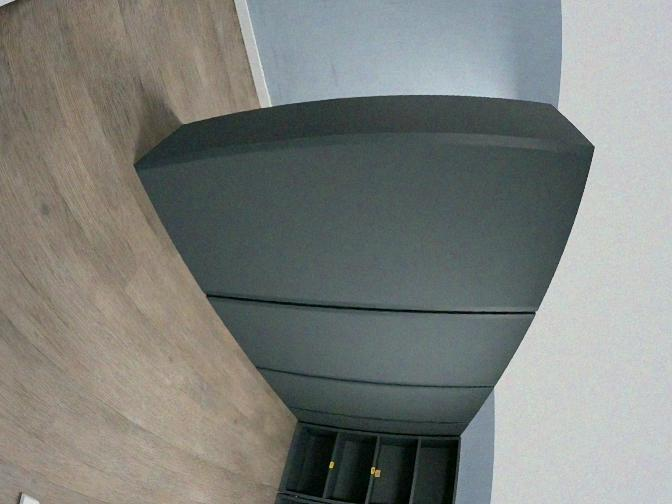

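Call:
move(base={"translate_m":1.77}, pace="max", cameras=[])

Call:
move(base={"rotate_rad":-1.572}, joints={"head_pan_rad":-1.0,"head_tilt_rad":-0.4}, pace="max", cameras=["nav_camera","head_camera"])

Scene clock: 314.77 s.
move: done
base_odometry: x=+0.952 y=+2.377 heading=+0.262
turned_by_wheels: +0.000
turned_by_imu: +0.002
base_tilt: forward=-0.1 right=-1.2
lidar_m: 0.74 0.77 0.61 0.60 0.62 0.87 2.56 0.59 0.50 1.32 1.04 0.77
head_depth_mm: 1296 1402 1510 1656 1828 1908 1567 / 1126 1197 1294 1384 1501 1645 1558 / 995 1052 1118 1199 1280 1387 1454 / 893 942 990 1049 1116 1194 1277 / 810 846 885 939 990 1048 1111 / 739 769 806 846 887 934 986 / 682 706 735 769 807 844 888
base_status: done
joint_positions: lift_m=+0.265 arm_m=+0.001 wrist_yaw_rad=+2.997 wrist_pitch_rad=-0.414 wrist_roll_rad=-0.002 gripper_m=+0.037 head_pan_rad=-0.800 head_tilt_rad=-0.300
joint_status: not commanded
measured_speeds: all 0
motor_effort: left_wheel=-0.6(10.6) right_wheel=+9.0(17.1) lift_m=+25.8(28.7) arm_m=+2.1(8.3) wrist_yaw_rad=+1.4(3.4) wrist_pitch_rad=+2.2(2.3) wrist_roll_rad=+0.4(0.8) gripper_m=+0.6(1.0) head_pan_rad=-3.2(3.7) head_tilt_rad=+5.1(5.6)
hand_pose: x=+0.0110 y=+0.0770 z=+0.2785 quat_wxyz=(+0.195, +0.700, +0.096, +0.680) (m; base frame)
wrist_depth_mm: 554 137 582 592 609 610 621 / 602 148 619 629 631 - - / - 161 169 - - - - / 670 183 219 688 681 673 663 / 589 555 205 553 550 562 556 / 495 492 129 284 129 480 477 / 257 262 244 253 408 418 418
pictures: none
No camera images: "cameras" was empty.

Scene clock: 316.90 s.
move: done
base_odometry: x=+0.952 y=+2.377 heading=-1.310
turned_by_wheels: -1.572
turned_by_imu: -1.542
base_tilt: forward=-0.4 right=-1.1
lidar_m: 1.32 1.02 0.77 0.75 0.78 0.61 0.60 0.63 0.88 2.73 0.57 0.49
head_depth_mm: 2580 2667 2807 2961 2467 1804 1426 / 2731 2860 2996 3118 2449 1789 1427 / 2818 2978 3144 3316 2441 1792 1414 / 600 644 695 759 829 917 1026 / 521 555 594 637 690 751 821 / 464 488 517 552 589 634 682 / 416 437 459 486 514 547 585
base_status: done
joint_positions: lift_m=+0.265 arm_m=+0.001 wrist_yaw_rad=+2.997 wrist_pitch_rad=-0.414 wrist_roll_rad=-0.002 gripper_m=+0.037 head_pan_rad=-1.005 head_tilt_rad=-0.400
joint_status: all done
measured_speeds: all 0
motor_effort: left_wheel=+6.5(14.8) right_wheel=-7.8(15.3) lift_m=+25.4(26.5) arm_m=-6.0(6.0) wrist_yaw_rad=+1.9(2.8) wrist_pitch_rad=+2.2(2.3) wrist_roll_rad=+0.4(0.8) gripper_m=+0.6(0.7) head_pan_rad=+3.4(4.6) head_tilt_rad=-3.7(6.5)
hand_pose: x=+0.0110 y=+0.0770 z=+0.2785 quat_wxyz=(+0.195, +0.700, +0.096, +0.680) (m; base frame)
wrist_depth_mm: - 137 - - - - - / 755 148 157 - - - - / 787 162 193 836 802 817 800 / 704 185 639 689 686 669 671 / 582 556 206 547 547 556 554 / 493 485 129 283 129 480 475 / 257 263 244 253 408 419 416
pictures: head_camera (sideways), nav_camera (sideways)
camera_calibration:
head_camera: T_world_to_cam=[[-0.221479, 0.262137, -0.939272, 1.23921], [0.860542, 0.505617, -0.0618042, 0.0748594], [0.458711, -0.821971, -0.337563, 0.392155], [0, 0, 0, 1]] pos_world=[0.0301538, -0.040353, 1.30096]
nav_camera: T_world_to_cam=[[0.210043, -0.298706, 0.930944, -1.1698], [-0.83542, -0.549477, 0.0121832, 0.0394478], [0.507893, -0.780288, -0.364958, 0.425129], [0, 0, 0, 1]] pos_world=[0.0627427, 0.00397364, 1.24369]

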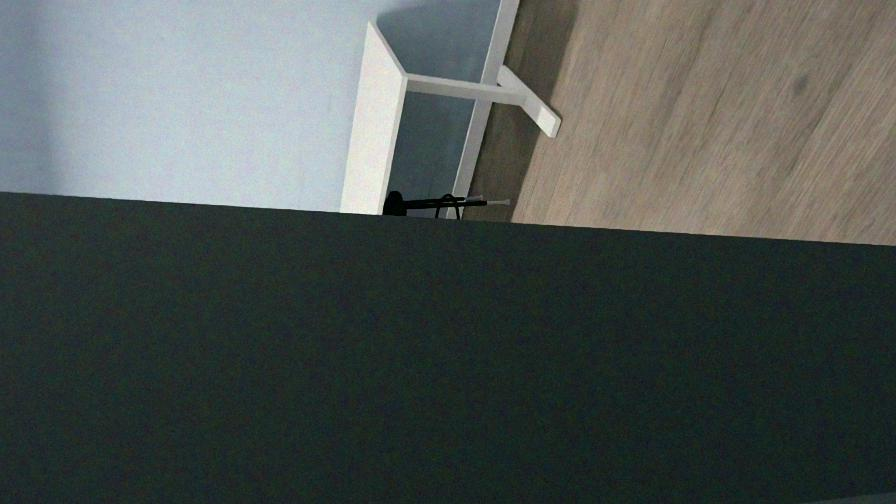

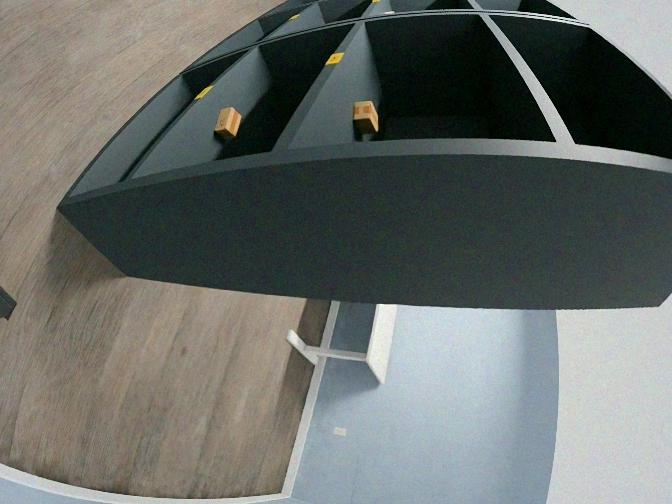

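Call:
move(base={"rotate_rad":1.572}, pace="max", cameras=[])

Call:
move(base={"translate_m":0.24}, pace="max", cameras=[])

Call:
move(base={"rotate_rad":-1.59}, joints={"head_pan_rad":-1.57,"head_tilt_rad":-0.5}, pace="max", cameras=[])

Call:
move(base={"translate_m":1.0}, pace="max", cameras=["head_camera"])

Scene clock: 332.70 s.
move: done
base_odometry: x=+0.952 y=+2.377 heading=+0.262
turned_by_wheels: +1.572
turned_by_imu: +1.541
base_tilt: forward=-0.2 right=-1.4
lidar_m: 0.75 0.78 0.61 0.60 0.62 0.87 2.55 0.59 0.50 1.32 1.04 0.77
head_depth_mm: 2030 2369 2740 3139 2482 1798 1425 / 1592 1774 2017 2263 2326 1788 1417 / 1321 1436 1573 1763 1958 1778 1415 / 1118 1200 1304 1416 1548 1646 1408 / 972 1036 1109 1186 1279 1394 1380 / 861 908 961 1022 1090 1167 1260 / 769 809 852 901 953 1011 1078
base_status: done
joint_positions: lift_m=+0.265 arm_m=+0.001 wrist_yaw_rad=+2.997 wrist_pitch_rad=-0.414 wrist_roll_rad=-0.002 gripper_m=+0.037 head_pan_rad=-1.000 head_tilt_rad=-0.400
joint_status: not commanded
measured_speeds: all 0
motor_effort: left_wheel=-6.3(15.2) right_wheel=+8.6(14.5) lift_m=+23.5(25.1) arm_m=-12.5(13.6) wrist_yaw_rad=+1.7(3.0) wrist_pitch_rad=+2.2(2.3) wrist_roll_rad=+0.5(0.8) gripper_m=+0.4(0.9) head_pan_rad=+2.9(4.0) head_tilt_rad=-2.7(4.6)
hand_pose: x=+0.0110 y=+0.0770 z=+0.2785 quat_wxyz=(+0.195, +0.700, +0.096, +0.680) (m; base frame)
wrist_depth_mm: 557 137 569 593 603 614 625 / 604 147 626 630 631 - - / - 161 169 - - - - / 667 183 219 687 676 684 665 / 574 555 206 549 542 558 564 / 496 493 129 283 129 479 477 / 258 263 243 254 408 416 421
pictures: none
No camera images: "cameras" was empty.

Scene clock: 334.80 s.
move: done
base_odometry: x=+1.184 y=+2.439 heading=+0.261
turned_by_wheels: +0.000
turned_by_imu: +0.000
base_tilt: forward=-0.2 right=-1.2
lidar_m: 0.51 0.53 0.61 0.59 0.62 0.86 2.52 0.66 1.37 1.84 0.70 0.52
head_depth_mm: 1368 1575 1844 2263 2342 1812 1424 / 1070 1198 1349 1539 1793 1750 1418 / 887 960 1058 1183 1316 1493 1417 / 750 802 872 947 1040 1153 1277 / 650 692 742 797 856 932 1023 / 576 608 644 685 731 786 846 / 516 541 569 601 639 679 723
base_status: done
joint_positions: lift_m=+0.265 arm_m=+0.001 wrist_yaw_rad=+2.998 wrist_pitch_rad=-0.414 wrist_roll_rad=-0.002 gripper_m=+0.037 head_pan_rad=-1.000 head_tilt_rad=-0.400
joint_status: not commanded
measured_speeds: all 0
motor_effort: left_wheel=-0.8(13.8) right_wheel=+7.8(13.7) lift_m=+23.4(24.4) arm_m=-11.9(13.2) wrist_yaw_rad=+0.7(2.7) wrist_pitch_rad=+2.2(2.4) wrist_roll_rad=+0.4(0.7) gripper_m=+0.5(0.9) head_pan_rad=+2.8(3.7) head_tilt_rad=-2.2(3.6)
hand_pose: x=+0.0110 y=+0.0770 z=+0.2785 quat_wxyz=(+0.195, +0.700, +0.096, +0.681) (m; base frame)
wrist_depth_mm: 550 137 571 584 599 615 597 / 599 147 613 632 634 - 546 / 635 162 170 - - - 602 / 683 183 219 687 678 675 545 / 576 558 206 546 547 559 538 / 490 491 129 284 128 483 478 / 258 265 244 255 407 419 412
pictures: none
No camera images: "cameras" was empty.

Scene clock: 336.93 s.
move: done
base_odometry: x=+1.184 y=+2.439 heading=-1.328
turned_by_wheels: -1.590
turned_by_imu: -1.559
base_tilt: forward=-0.4 right=-1.3
lidar_m: 1.83 0.71 0.53 0.51 0.53 0.61 0.59 0.62 0.86 2.51 0.66 1.38
head_depth_mm: 1804 1755 1713 1670 1630 1524 1319 / 2645 2643 2539 2456 2030 1614 1318 / 2697 2910 3142 3003 2063 1610 1304 / 2712 2925 3189 2944 2073 1608 1303 / 2705 2939 3172 2897 2063 1593 1296 / 2703 2902 3151 2883 2024 1585 1297 / 2690 2940 3060 2809 2038 1473 1245
base_status: done
joint_positions: lift_m=+0.265 arm_m=+0.001 wrist_yaw_rad=+2.998 wrist_pitch_rad=-0.414 wrist_roll_rad=-0.002 gripper_m=+0.037 head_pan_rad=-1.574 head_tilt_rad=-0.502
joint_status: all done
measured_speeds: all 0
motor_effort: left_wheel=+5.5(14.7) right_wheel=-7.6(14.9) lift_m=+23.9(24.7) arm_m=-12.5(13.4) wrist_yaw_rad=+2.4(2.8) wrist_pitch_rad=+2.2(2.3) wrist_roll_rad=+0.6(0.8) gripper_m=+0.3(0.9) head_pan_rad=+3.4(5.3) head_tilt_rad=-2.1(5.4)
hand_pose: x=+0.0110 y=+0.0770 z=+0.2785 quat_wxyz=(+0.195, +0.700, +0.096, +0.681) (m; base frame)
wrist_depth_mm: 481 137 498 512 519 532 538 / 525 147 523 535 - - - / - 161 170 - - - - / - 178 188 636 650 641 651 / 580 553 206 547 543 563 560 / 493 491 129 283 129 477 477 / 259 264 243 253 408 416 415
pictures: none
No camera images: "cameras" was empty.

Scene clock: 341.63 s.
move: done
base_odometry: x=+1.424 y=+1.469 heading=-1.328
turned_by_wheels: +0.000
turned_by_imu: +0.001
base_tilt: forward=-0.4 right=-1.2
lidar_m: 1.74 0.68 0.50 0.49 0.51 0.71 1.58 0.74 0.77 0.97 0.61 1.35
head_depth_mm: 790 853 929 734 1112 962 807 / 792 858 933 690 1101 957 825 / 792 855 933 693 1095 951 818 / 795 858 935 712 1125 946 815 / 796 859 929 705 1117 942 810 / 797 864 928 695 1115 936 803 / 766 832 851 688 843 873 801
base_status: done
joint_positions: lift_m=+0.265 arm_m=+0.001 wrist_yaw_rad=+2.998 wrist_pitch_rad=-0.414 wrist_roll_rad=-0.002 gripper_m=+0.037 head_pan_rad=-1.570 head_tilt_rad=-0.502
joint_status: not commanded
measured_speeds: all 0
motor_effort: left_wheel=+4.9(15.8) right_wheel=+1.7(10.5) lift_m=+23.9(24.9) arm_m=-10.1(13.1) wrist_yaw_rad=+0.9(3.1) wrist_pitch_rad=+2.2(2.3) wrist_roll_rad=+0.4(0.8) gripper_m=+0.5(1.0) head_pan_rad=+3.7(4.2) head_tilt_rad=+4.0(4.4)
hand_pose: x=+0.0110 y=+0.0770 z=+0.2785 quat_wxyz=(+0.195, +0.700, +0.096, +0.681) (m; base frame)
wrist_depth_mm: 458 137 479 487 497 504 521 / 501 147 513 532 539 542 - / 536 161 170 - - - - / - 178 189 - 627 645 656 / 574 557 206 546 540 556 559 / 494 492 129 283 129 480 482 / 258 263 242 254 408 418 416
pictures: head_camera (sideways)
camera_calibration:
head_camera: T_world_to_cam=[[-0.0466837, 0.433813, -0.899793, 1.1866], [0.997502, -0.02756, -0.0650404, 0.0781791], [-0.0530136, -0.900581, -0.431443, 0.517403], [0, 0, 0, 1]] pos_world=[0.0048407, -0.046646, 1.29601]

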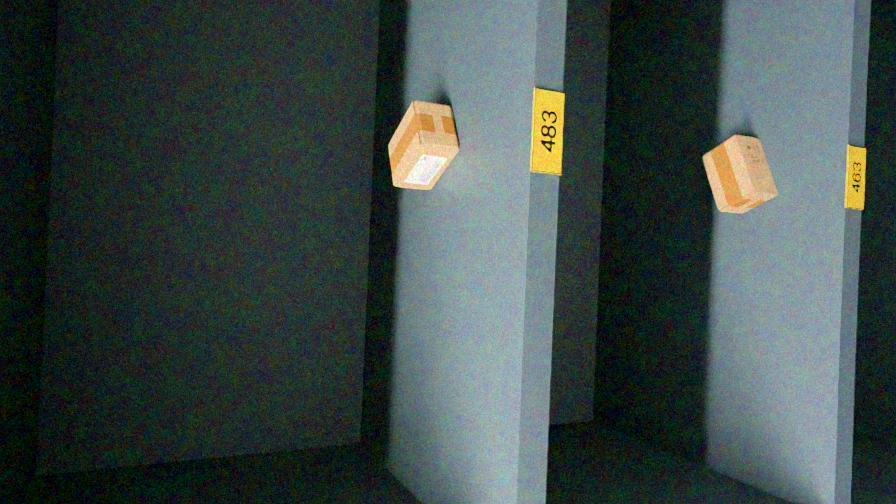

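483, 463. Next.

Call:
move(base={"translate_m":0.82}, pace="max", cameras=["head_camera"])

Call:
move(base={"translate_m":0.83}, pace="max", cameras=["head_camera","nav_camera"])

Scene clock: 351.90 s.
move: done
base_odometry: x=+1.621 y=+0.673 heading=-1.328
turned_by_wheels: +0.000
turned_by_imu: +0.001
base_tilt: forward=-0.4 right=-1.3
lidar_m: 1.68 0.65 0.48 0.47 0.49 0.68 2.02 1.37 0.68 0.99 0.69 1.44
head_depth_mm: 808 875 949 742 1066 967 830 / 804 874 949 733 1138 960 824 / 810 876 955 724 1140 953 843 / 813 877 951 651 1133 944 838 / 812 877 941 665 1125 939 834 / 811 882 943 700 1126 939 830 / 817 881 949 692 1114 937 824
base_status: done
joint_positions: lift_m=+0.265 arm_m=+0.001 wrist_yaw_rad=+2.998 wrist_pitch_rad=-0.414 wrist_roll_rad=-0.002 gripper_m=+0.037 head_pan_rad=-1.570 head_tilt_rad=-0.500
joint_status: not commanded
measured_speeds: all 0
motor_effort: left_wheel=+1.6(15.4) right_wheel=+6.5(11.0) lift_m=+24.8(25.5) arm_m=-5.3(8.3) wrist_yaw_rad=+1.0(3.1) wrist_pitch_rad=+2.2(2.3) wrist_roll_rad=+0.6(0.8) gripper_m=+0.4(0.9) head_pan_rad=+2.9(4.1) head_tilt_rad=+3.7(4.8)
hand_pose: x=+0.0110 y=+0.0770 z=+0.2785 quat_wxyz=(+0.195, +0.700, +0.096, +0.681) (m; base frame)
wrist_depth_mm: 444 137 461 477 481 491 499 / 481 148 502 513 522 527 538 / 527 161 196 544 - - - / - 178 188 - - 625 648 / 576 539 206 546 548 561 556 / 490 491 129 284 129 481 475 / 258 263 243 254 409 419 413
pictures: head_camera (sideways)
camera_calibration:
head_camera: T_world_to_cam=[[-0.0466262, 0.43212, -0.90061, 1.18768], [0.997505, -0.0277097, -0.0649379, 0.0780455], [-0.0530166, -0.90139, -0.429749, 0.515209], [0, 0, 0, 1]] pos_world=[0.00484087, -0.0466535, 1.29612]

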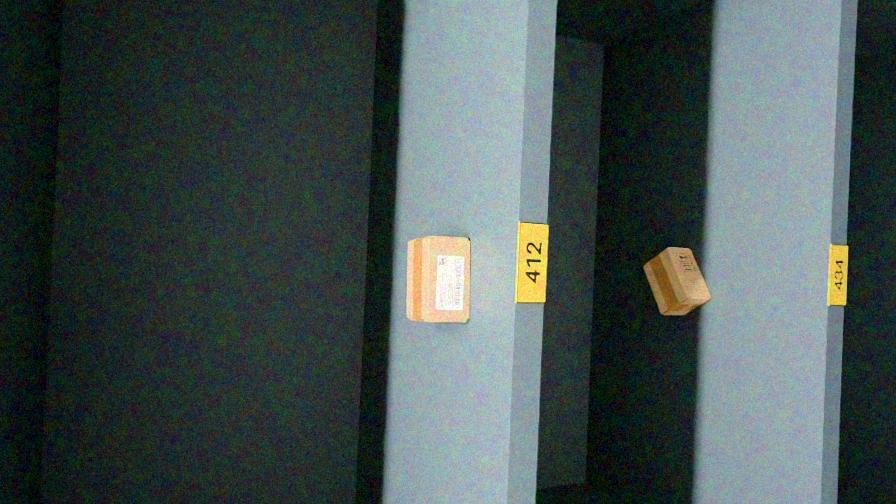

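Scene clock: 356.00 s.
move: done
base_odometry: x=+1.820 y=-0.133 heading=-1.328
turned_by_wheels: +0.000
turned_by_imu: +0.000
base_tilt: forward=-0.2 right=-1.2
lidar_m: 1.52 0.62 0.46 0.45 0.47 0.65 1.94 1.35 0.63 1.01 0.78 0.82
head_depth_mm: 816 872 881 738 782 818 814 / 821 892 969 729 1103 958 849 / 825 893 960 722 1146 954 843 / 825 897 960 713 1154 946 1142 / 827 896 960 707 1149 904 1130 / 831 897 964 697 1158 935 1128 / 830 898 966 691 1155 929 1127
base_status: done
joint_positions: lift_m=+0.265 arm_m=+0.001 wrist_yaw_rad=+2.998 wrist_pitch_rad=-0.414 wrist_roll_rad=-0.002 gripper_m=+0.037 head_pan_rad=-1.570 head_tilt_rad=-0.500
joint_status: not commanded
measured_speeds: all 0
motor_effort: left_wheel=+6.5(13.2) right_wheel=+0.5(14.7) lift_m=+24.9(25.7) arm_m=-3.2(6.1) wrist_yaw_rad=+1.8(3.6) wrist_pitch_rad=+2.2(2.3) wrist_roll_rad=+0.4(0.8) gripper_m=+0.5(1.1) head_pan_rad=+3.2(4.1) head_tilt_rad=+2.9(4.1)
hand_pose: x=+0.0110 y=+0.0770 z=+0.2785 quat_wxyz=(+0.195, +0.700, +0.096, +0.681) (m; base frame)
wrist_depth_mm: 429 137 443 455 465 470 479 / 468 147 481 489 501 513 526 / 512 162 515 534 539 - - / 552 182 187 - - - 619 / 565 540 205 545 542 563 554 / 490 488 128 283 129 481 478 / 257 264 242 254 410 415 416
pictures: head_camera (sideways), nav_camera (sideways)
camera_calibration:
head_camera: T_world_to_cam=[[-0.0466262, 0.43212, -0.90061, 1.18768], [0.997505, -0.0277097, -0.0649379, 0.0780455], [-0.0530166, -0.90139, -0.429749, 0.515209], [0, 0, 0, 1]] pos_world=[0.00484087, -0.0466535, 1.29612]
nav_camera: T_world_to_cam=[[0.0173531, -0.455902, 0.889861, -1.11504], [-0.999791, -0.0175215, 0.0105201, 0.0426205], [0.0107956, -0.889858, -0.456111, 0.546732], [0, 0, 0, 1]] pos_world=[0.0560588, -0.0210902, 1.24116]

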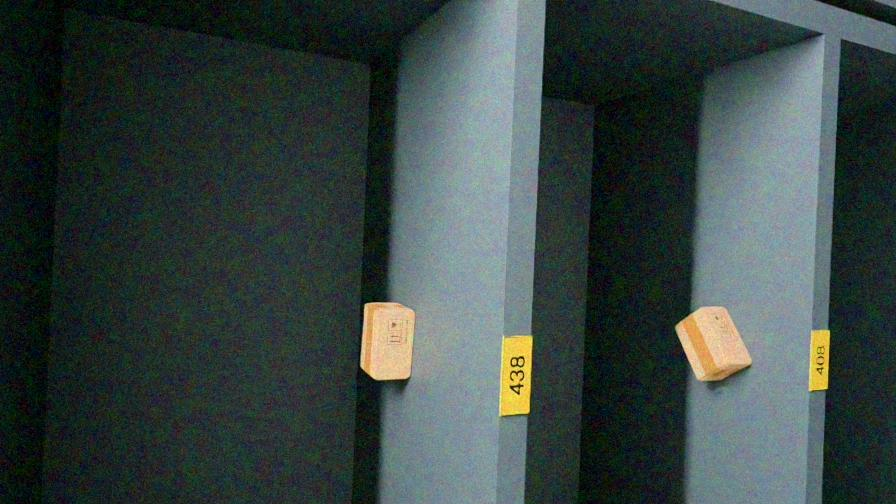

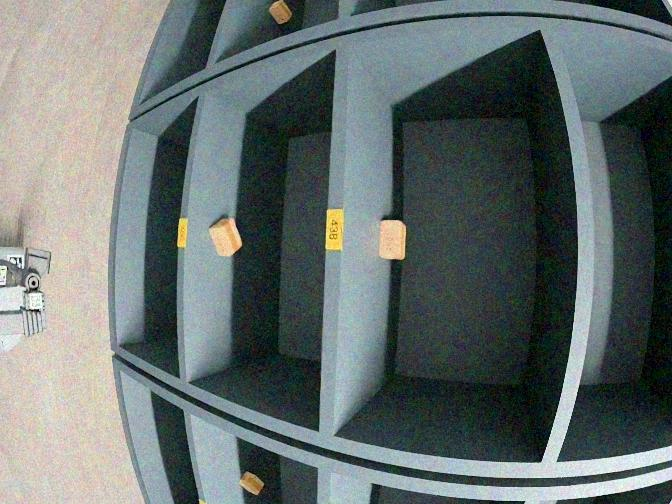

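Call:
move(base={"translate_m":-0.83}, pace="max", cameras=[])

Call:
move(joints={"lift_m":0.6}, pace="max", cameras=[])

Call:
move(joints={"wrist_yaw_rad":0,"gripper_m":0.179}, cameras=["wrist_camera"])

Call:
zoom_image(camera="wrist_camera", region=[222, 0, 422, 150])

Scene clock: 375.40 s.
move: done
base_odometry: x=+1.621 y=+0.673 heading=-1.328
turned_by_wheels: +0.000
turned_by_imu: +0.000
base_tilt: forward=-0.4 right=-1.2
lidar_m: 1.67 0.65 0.48 0.47 0.49 0.68 2.02 1.37 0.68 0.99 0.69 1.44
head_depth_mm: 810 874 946 741 1066 968 827 / 809 875 952 732 1138 959 826 / 811 872 954 726 1138 957 843 / 812 877 948 653 1137 942 840 / 810 874 943 666 1127 943 834 / 813 878 943 701 1122 940 830 / 815 879 948 692 1107 933 826
base_status: done
joint_positions: lift_m=+0.265 arm_m=+0.001 wrist_yaw_rad=+2.998 wrist_pitch_rad=-0.414 wrist_roll_rad=-0.002 gripper_m=+0.037 head_pan_rad=-1.570 head_tilt_rad=-0.500
joint_status: not commanded
measured_speeds: all 0
motor_effort: left_wheel=-3.6(14.3) right_wheel=-6.6(14.7) lift_m=+25.3(26.2) arm_m=+0.9(2.3) wrist_yaw_rad=+1.3(2.7) wrist_pitch_rad=+2.2(2.3) wrist_roll_rad=+0.7(0.8) gripper_m=+0.7(1.1) head_pan_rad=+3.3(3.9) head_tilt_rad=+2.7(3.5)
hand_pose: x=+0.0110 y=+0.0770 z=+0.2785 quat_wxyz=(+0.195, +0.700, +0.096, +0.681) (m; base frame)
wrist_depth_mm: 445 137 459 474 482 491 502 / 484 148 495 513 525 529 540 / 526 162 197 541 - - - / - 179 188 - - 623 640 / 583 538 206 547 544 561 554 / 491 489 129 283 129 481 476 / 258 263 243 253 405 419 420
pictures: none
No camera images: "cameras" was empty.

Scene clock: 378.43 s.
move: done
base_odometry: x=+1.621 y=+0.673 heading=-1.328
turned_by_wheels: +0.000
turned_by_imu: +0.000
base_tilt: forward=-0.2 right=-1.3
lidar_m: 1.67 0.65 0.48 0.47 0.49 0.68 2.02 1.37 0.67 0.99 0.69 1.44
head_depth_mm: 810 873 952 738 1072 969 828 / 806 875 952 731 1140 961 823 / 809 872 953 723 1135 957 842 / 813 873 951 654 1136 947 839 / 811 878 943 666 1123 937 837 / 811 880 944 699 1121 937 832 / 813 882 952 693 1114 931 830
base_status: not commanded
joint_positions: lift_m=+0.600 arm_m=+0.001 wrist_yaw_rad=+2.998 wrist_pitch_rad=-0.415 wrist_roll_rad=-0.002 gripper_m=+0.037 head_pan_rad=-1.570 head_tilt_rad=-0.500
joint_status: all done
measured_speeds: all 0
motor_effort: left_wheel=-3.4(3.8) right_wheel=-6.5(7.4) lift_m=+27.9(34.5) arm_m=+3.9(3.9) wrist_yaw_rad=+2.1(3.3) wrist_pitch_rad=+2.3(2.4) wrist_roll_rad=+0.6(0.7) gripper_m=+0.5(1.1) head_pan_rad=+3.3(3.9) head_tilt_rad=+2.0(2.6)
hand_pose: x=+0.0110 y=+0.0769 z=+0.6134 quat_wxyz=(+0.195, +0.700, +0.096, +0.680) (m; base frame)
wrist_depth_mm: 444 137 463 472 484 487 503 / 489 148 497 511 525 534 536 / 523 162 196 542 - - - / - 179 188 - - - - / - - 202 150 152 - - / - - 129 - 126 - 823 / 774 - 261 765 756 775 756
pictures: none
No camera images: "cameras" was empty.

Scene clock: 380.93 s.
move: done
base_odometry: x=+1.621 y=+0.673 heading=-1.328
turned_by_wheels: +0.000
turned_by_imu: +0.000
base_tilt: forward=-0.5 right=-1.4
lidar_m: 1.67 0.65 0.48 0.47 0.49 0.68 2.02 1.37 0.68 0.99 0.69 1.44
head_depth_mm: 807 872 948 740 1066 968 828 / 809 872 950 733 1143 960 827 / 809 875 954 723 1131 954 843 / 813 875 945 651 1137 944 840 / 814 871 941 665 1122 937 833 / 814 878 944 699 1123 940 830 / 813 879 947 692 1119 932 827
base_status: not commanded
joint_positions: lift_m=+0.600 arm_m=+0.001 wrist_yaw_rad=+0.003 wrist_pitch_rad=-0.415 wrist_roll_rad=-0.002 gripper_m=+0.179 head_pan_rad=-1.570 head_tilt_rad=-0.500
joint_status: all done
measured_speeds: all 0
motor_effort: left_wheel=-3.3(3.9) right_wheel=-5.9(6.9) lift_m=+22.4(28.1) arm_m=+5.1(5.8) wrist_yaw_rad=-3.2(6.4) wrist_pitch_rad=+2.2(2.4) wrist_roll_rad=+0.6(0.9) gripper_m=+0.7(84.5) head_pan_rad=+3.5(3.8) head_tilt_rad=+0.9(2.4)
hand_pose: x=-0.0208 y=-0.3703 z=+0.6134 quat_wxyz=(+0.693, +0.147, -0.691, -0.145) (m; base frame)
wrist_depth_mm: 490 - - - - - - / 486 - - 498 - 513 542 / 453 450 448 442 434 429 430 / 386 374 366 364 361 352 344 / 500 146 - - - - - / 118 139 - - - - - / - 664 - - - - 105
pictures: wrist_camera
camera_calibration:
wrist_camera: T_world_to_cam=[[-0.998888, -0.0406338, -0.0239118, -0.0145616], [-0.00399811, 0.578348, -0.81578, 0.747079], [0.0469776, -0.814778, -0.577867, 0.219875], [0, 0, 0, 1]] pos_world=[-0.0218877, -0.253514, 0.736163]

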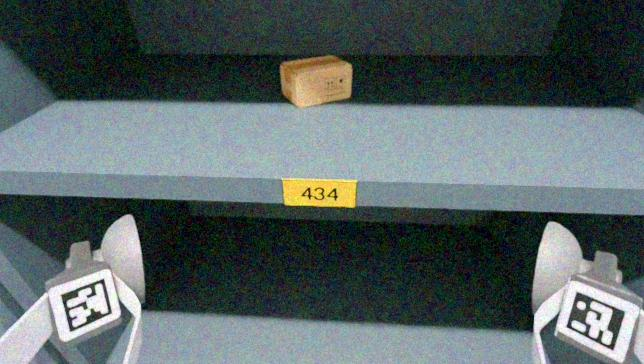

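Scaled by 2.520.

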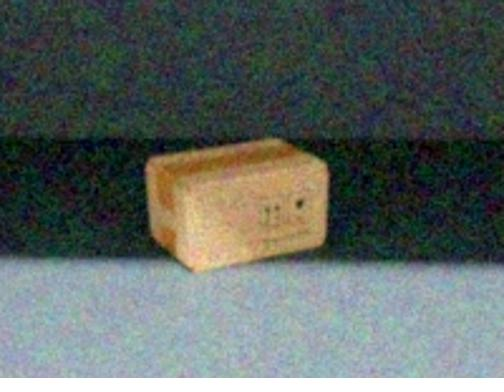

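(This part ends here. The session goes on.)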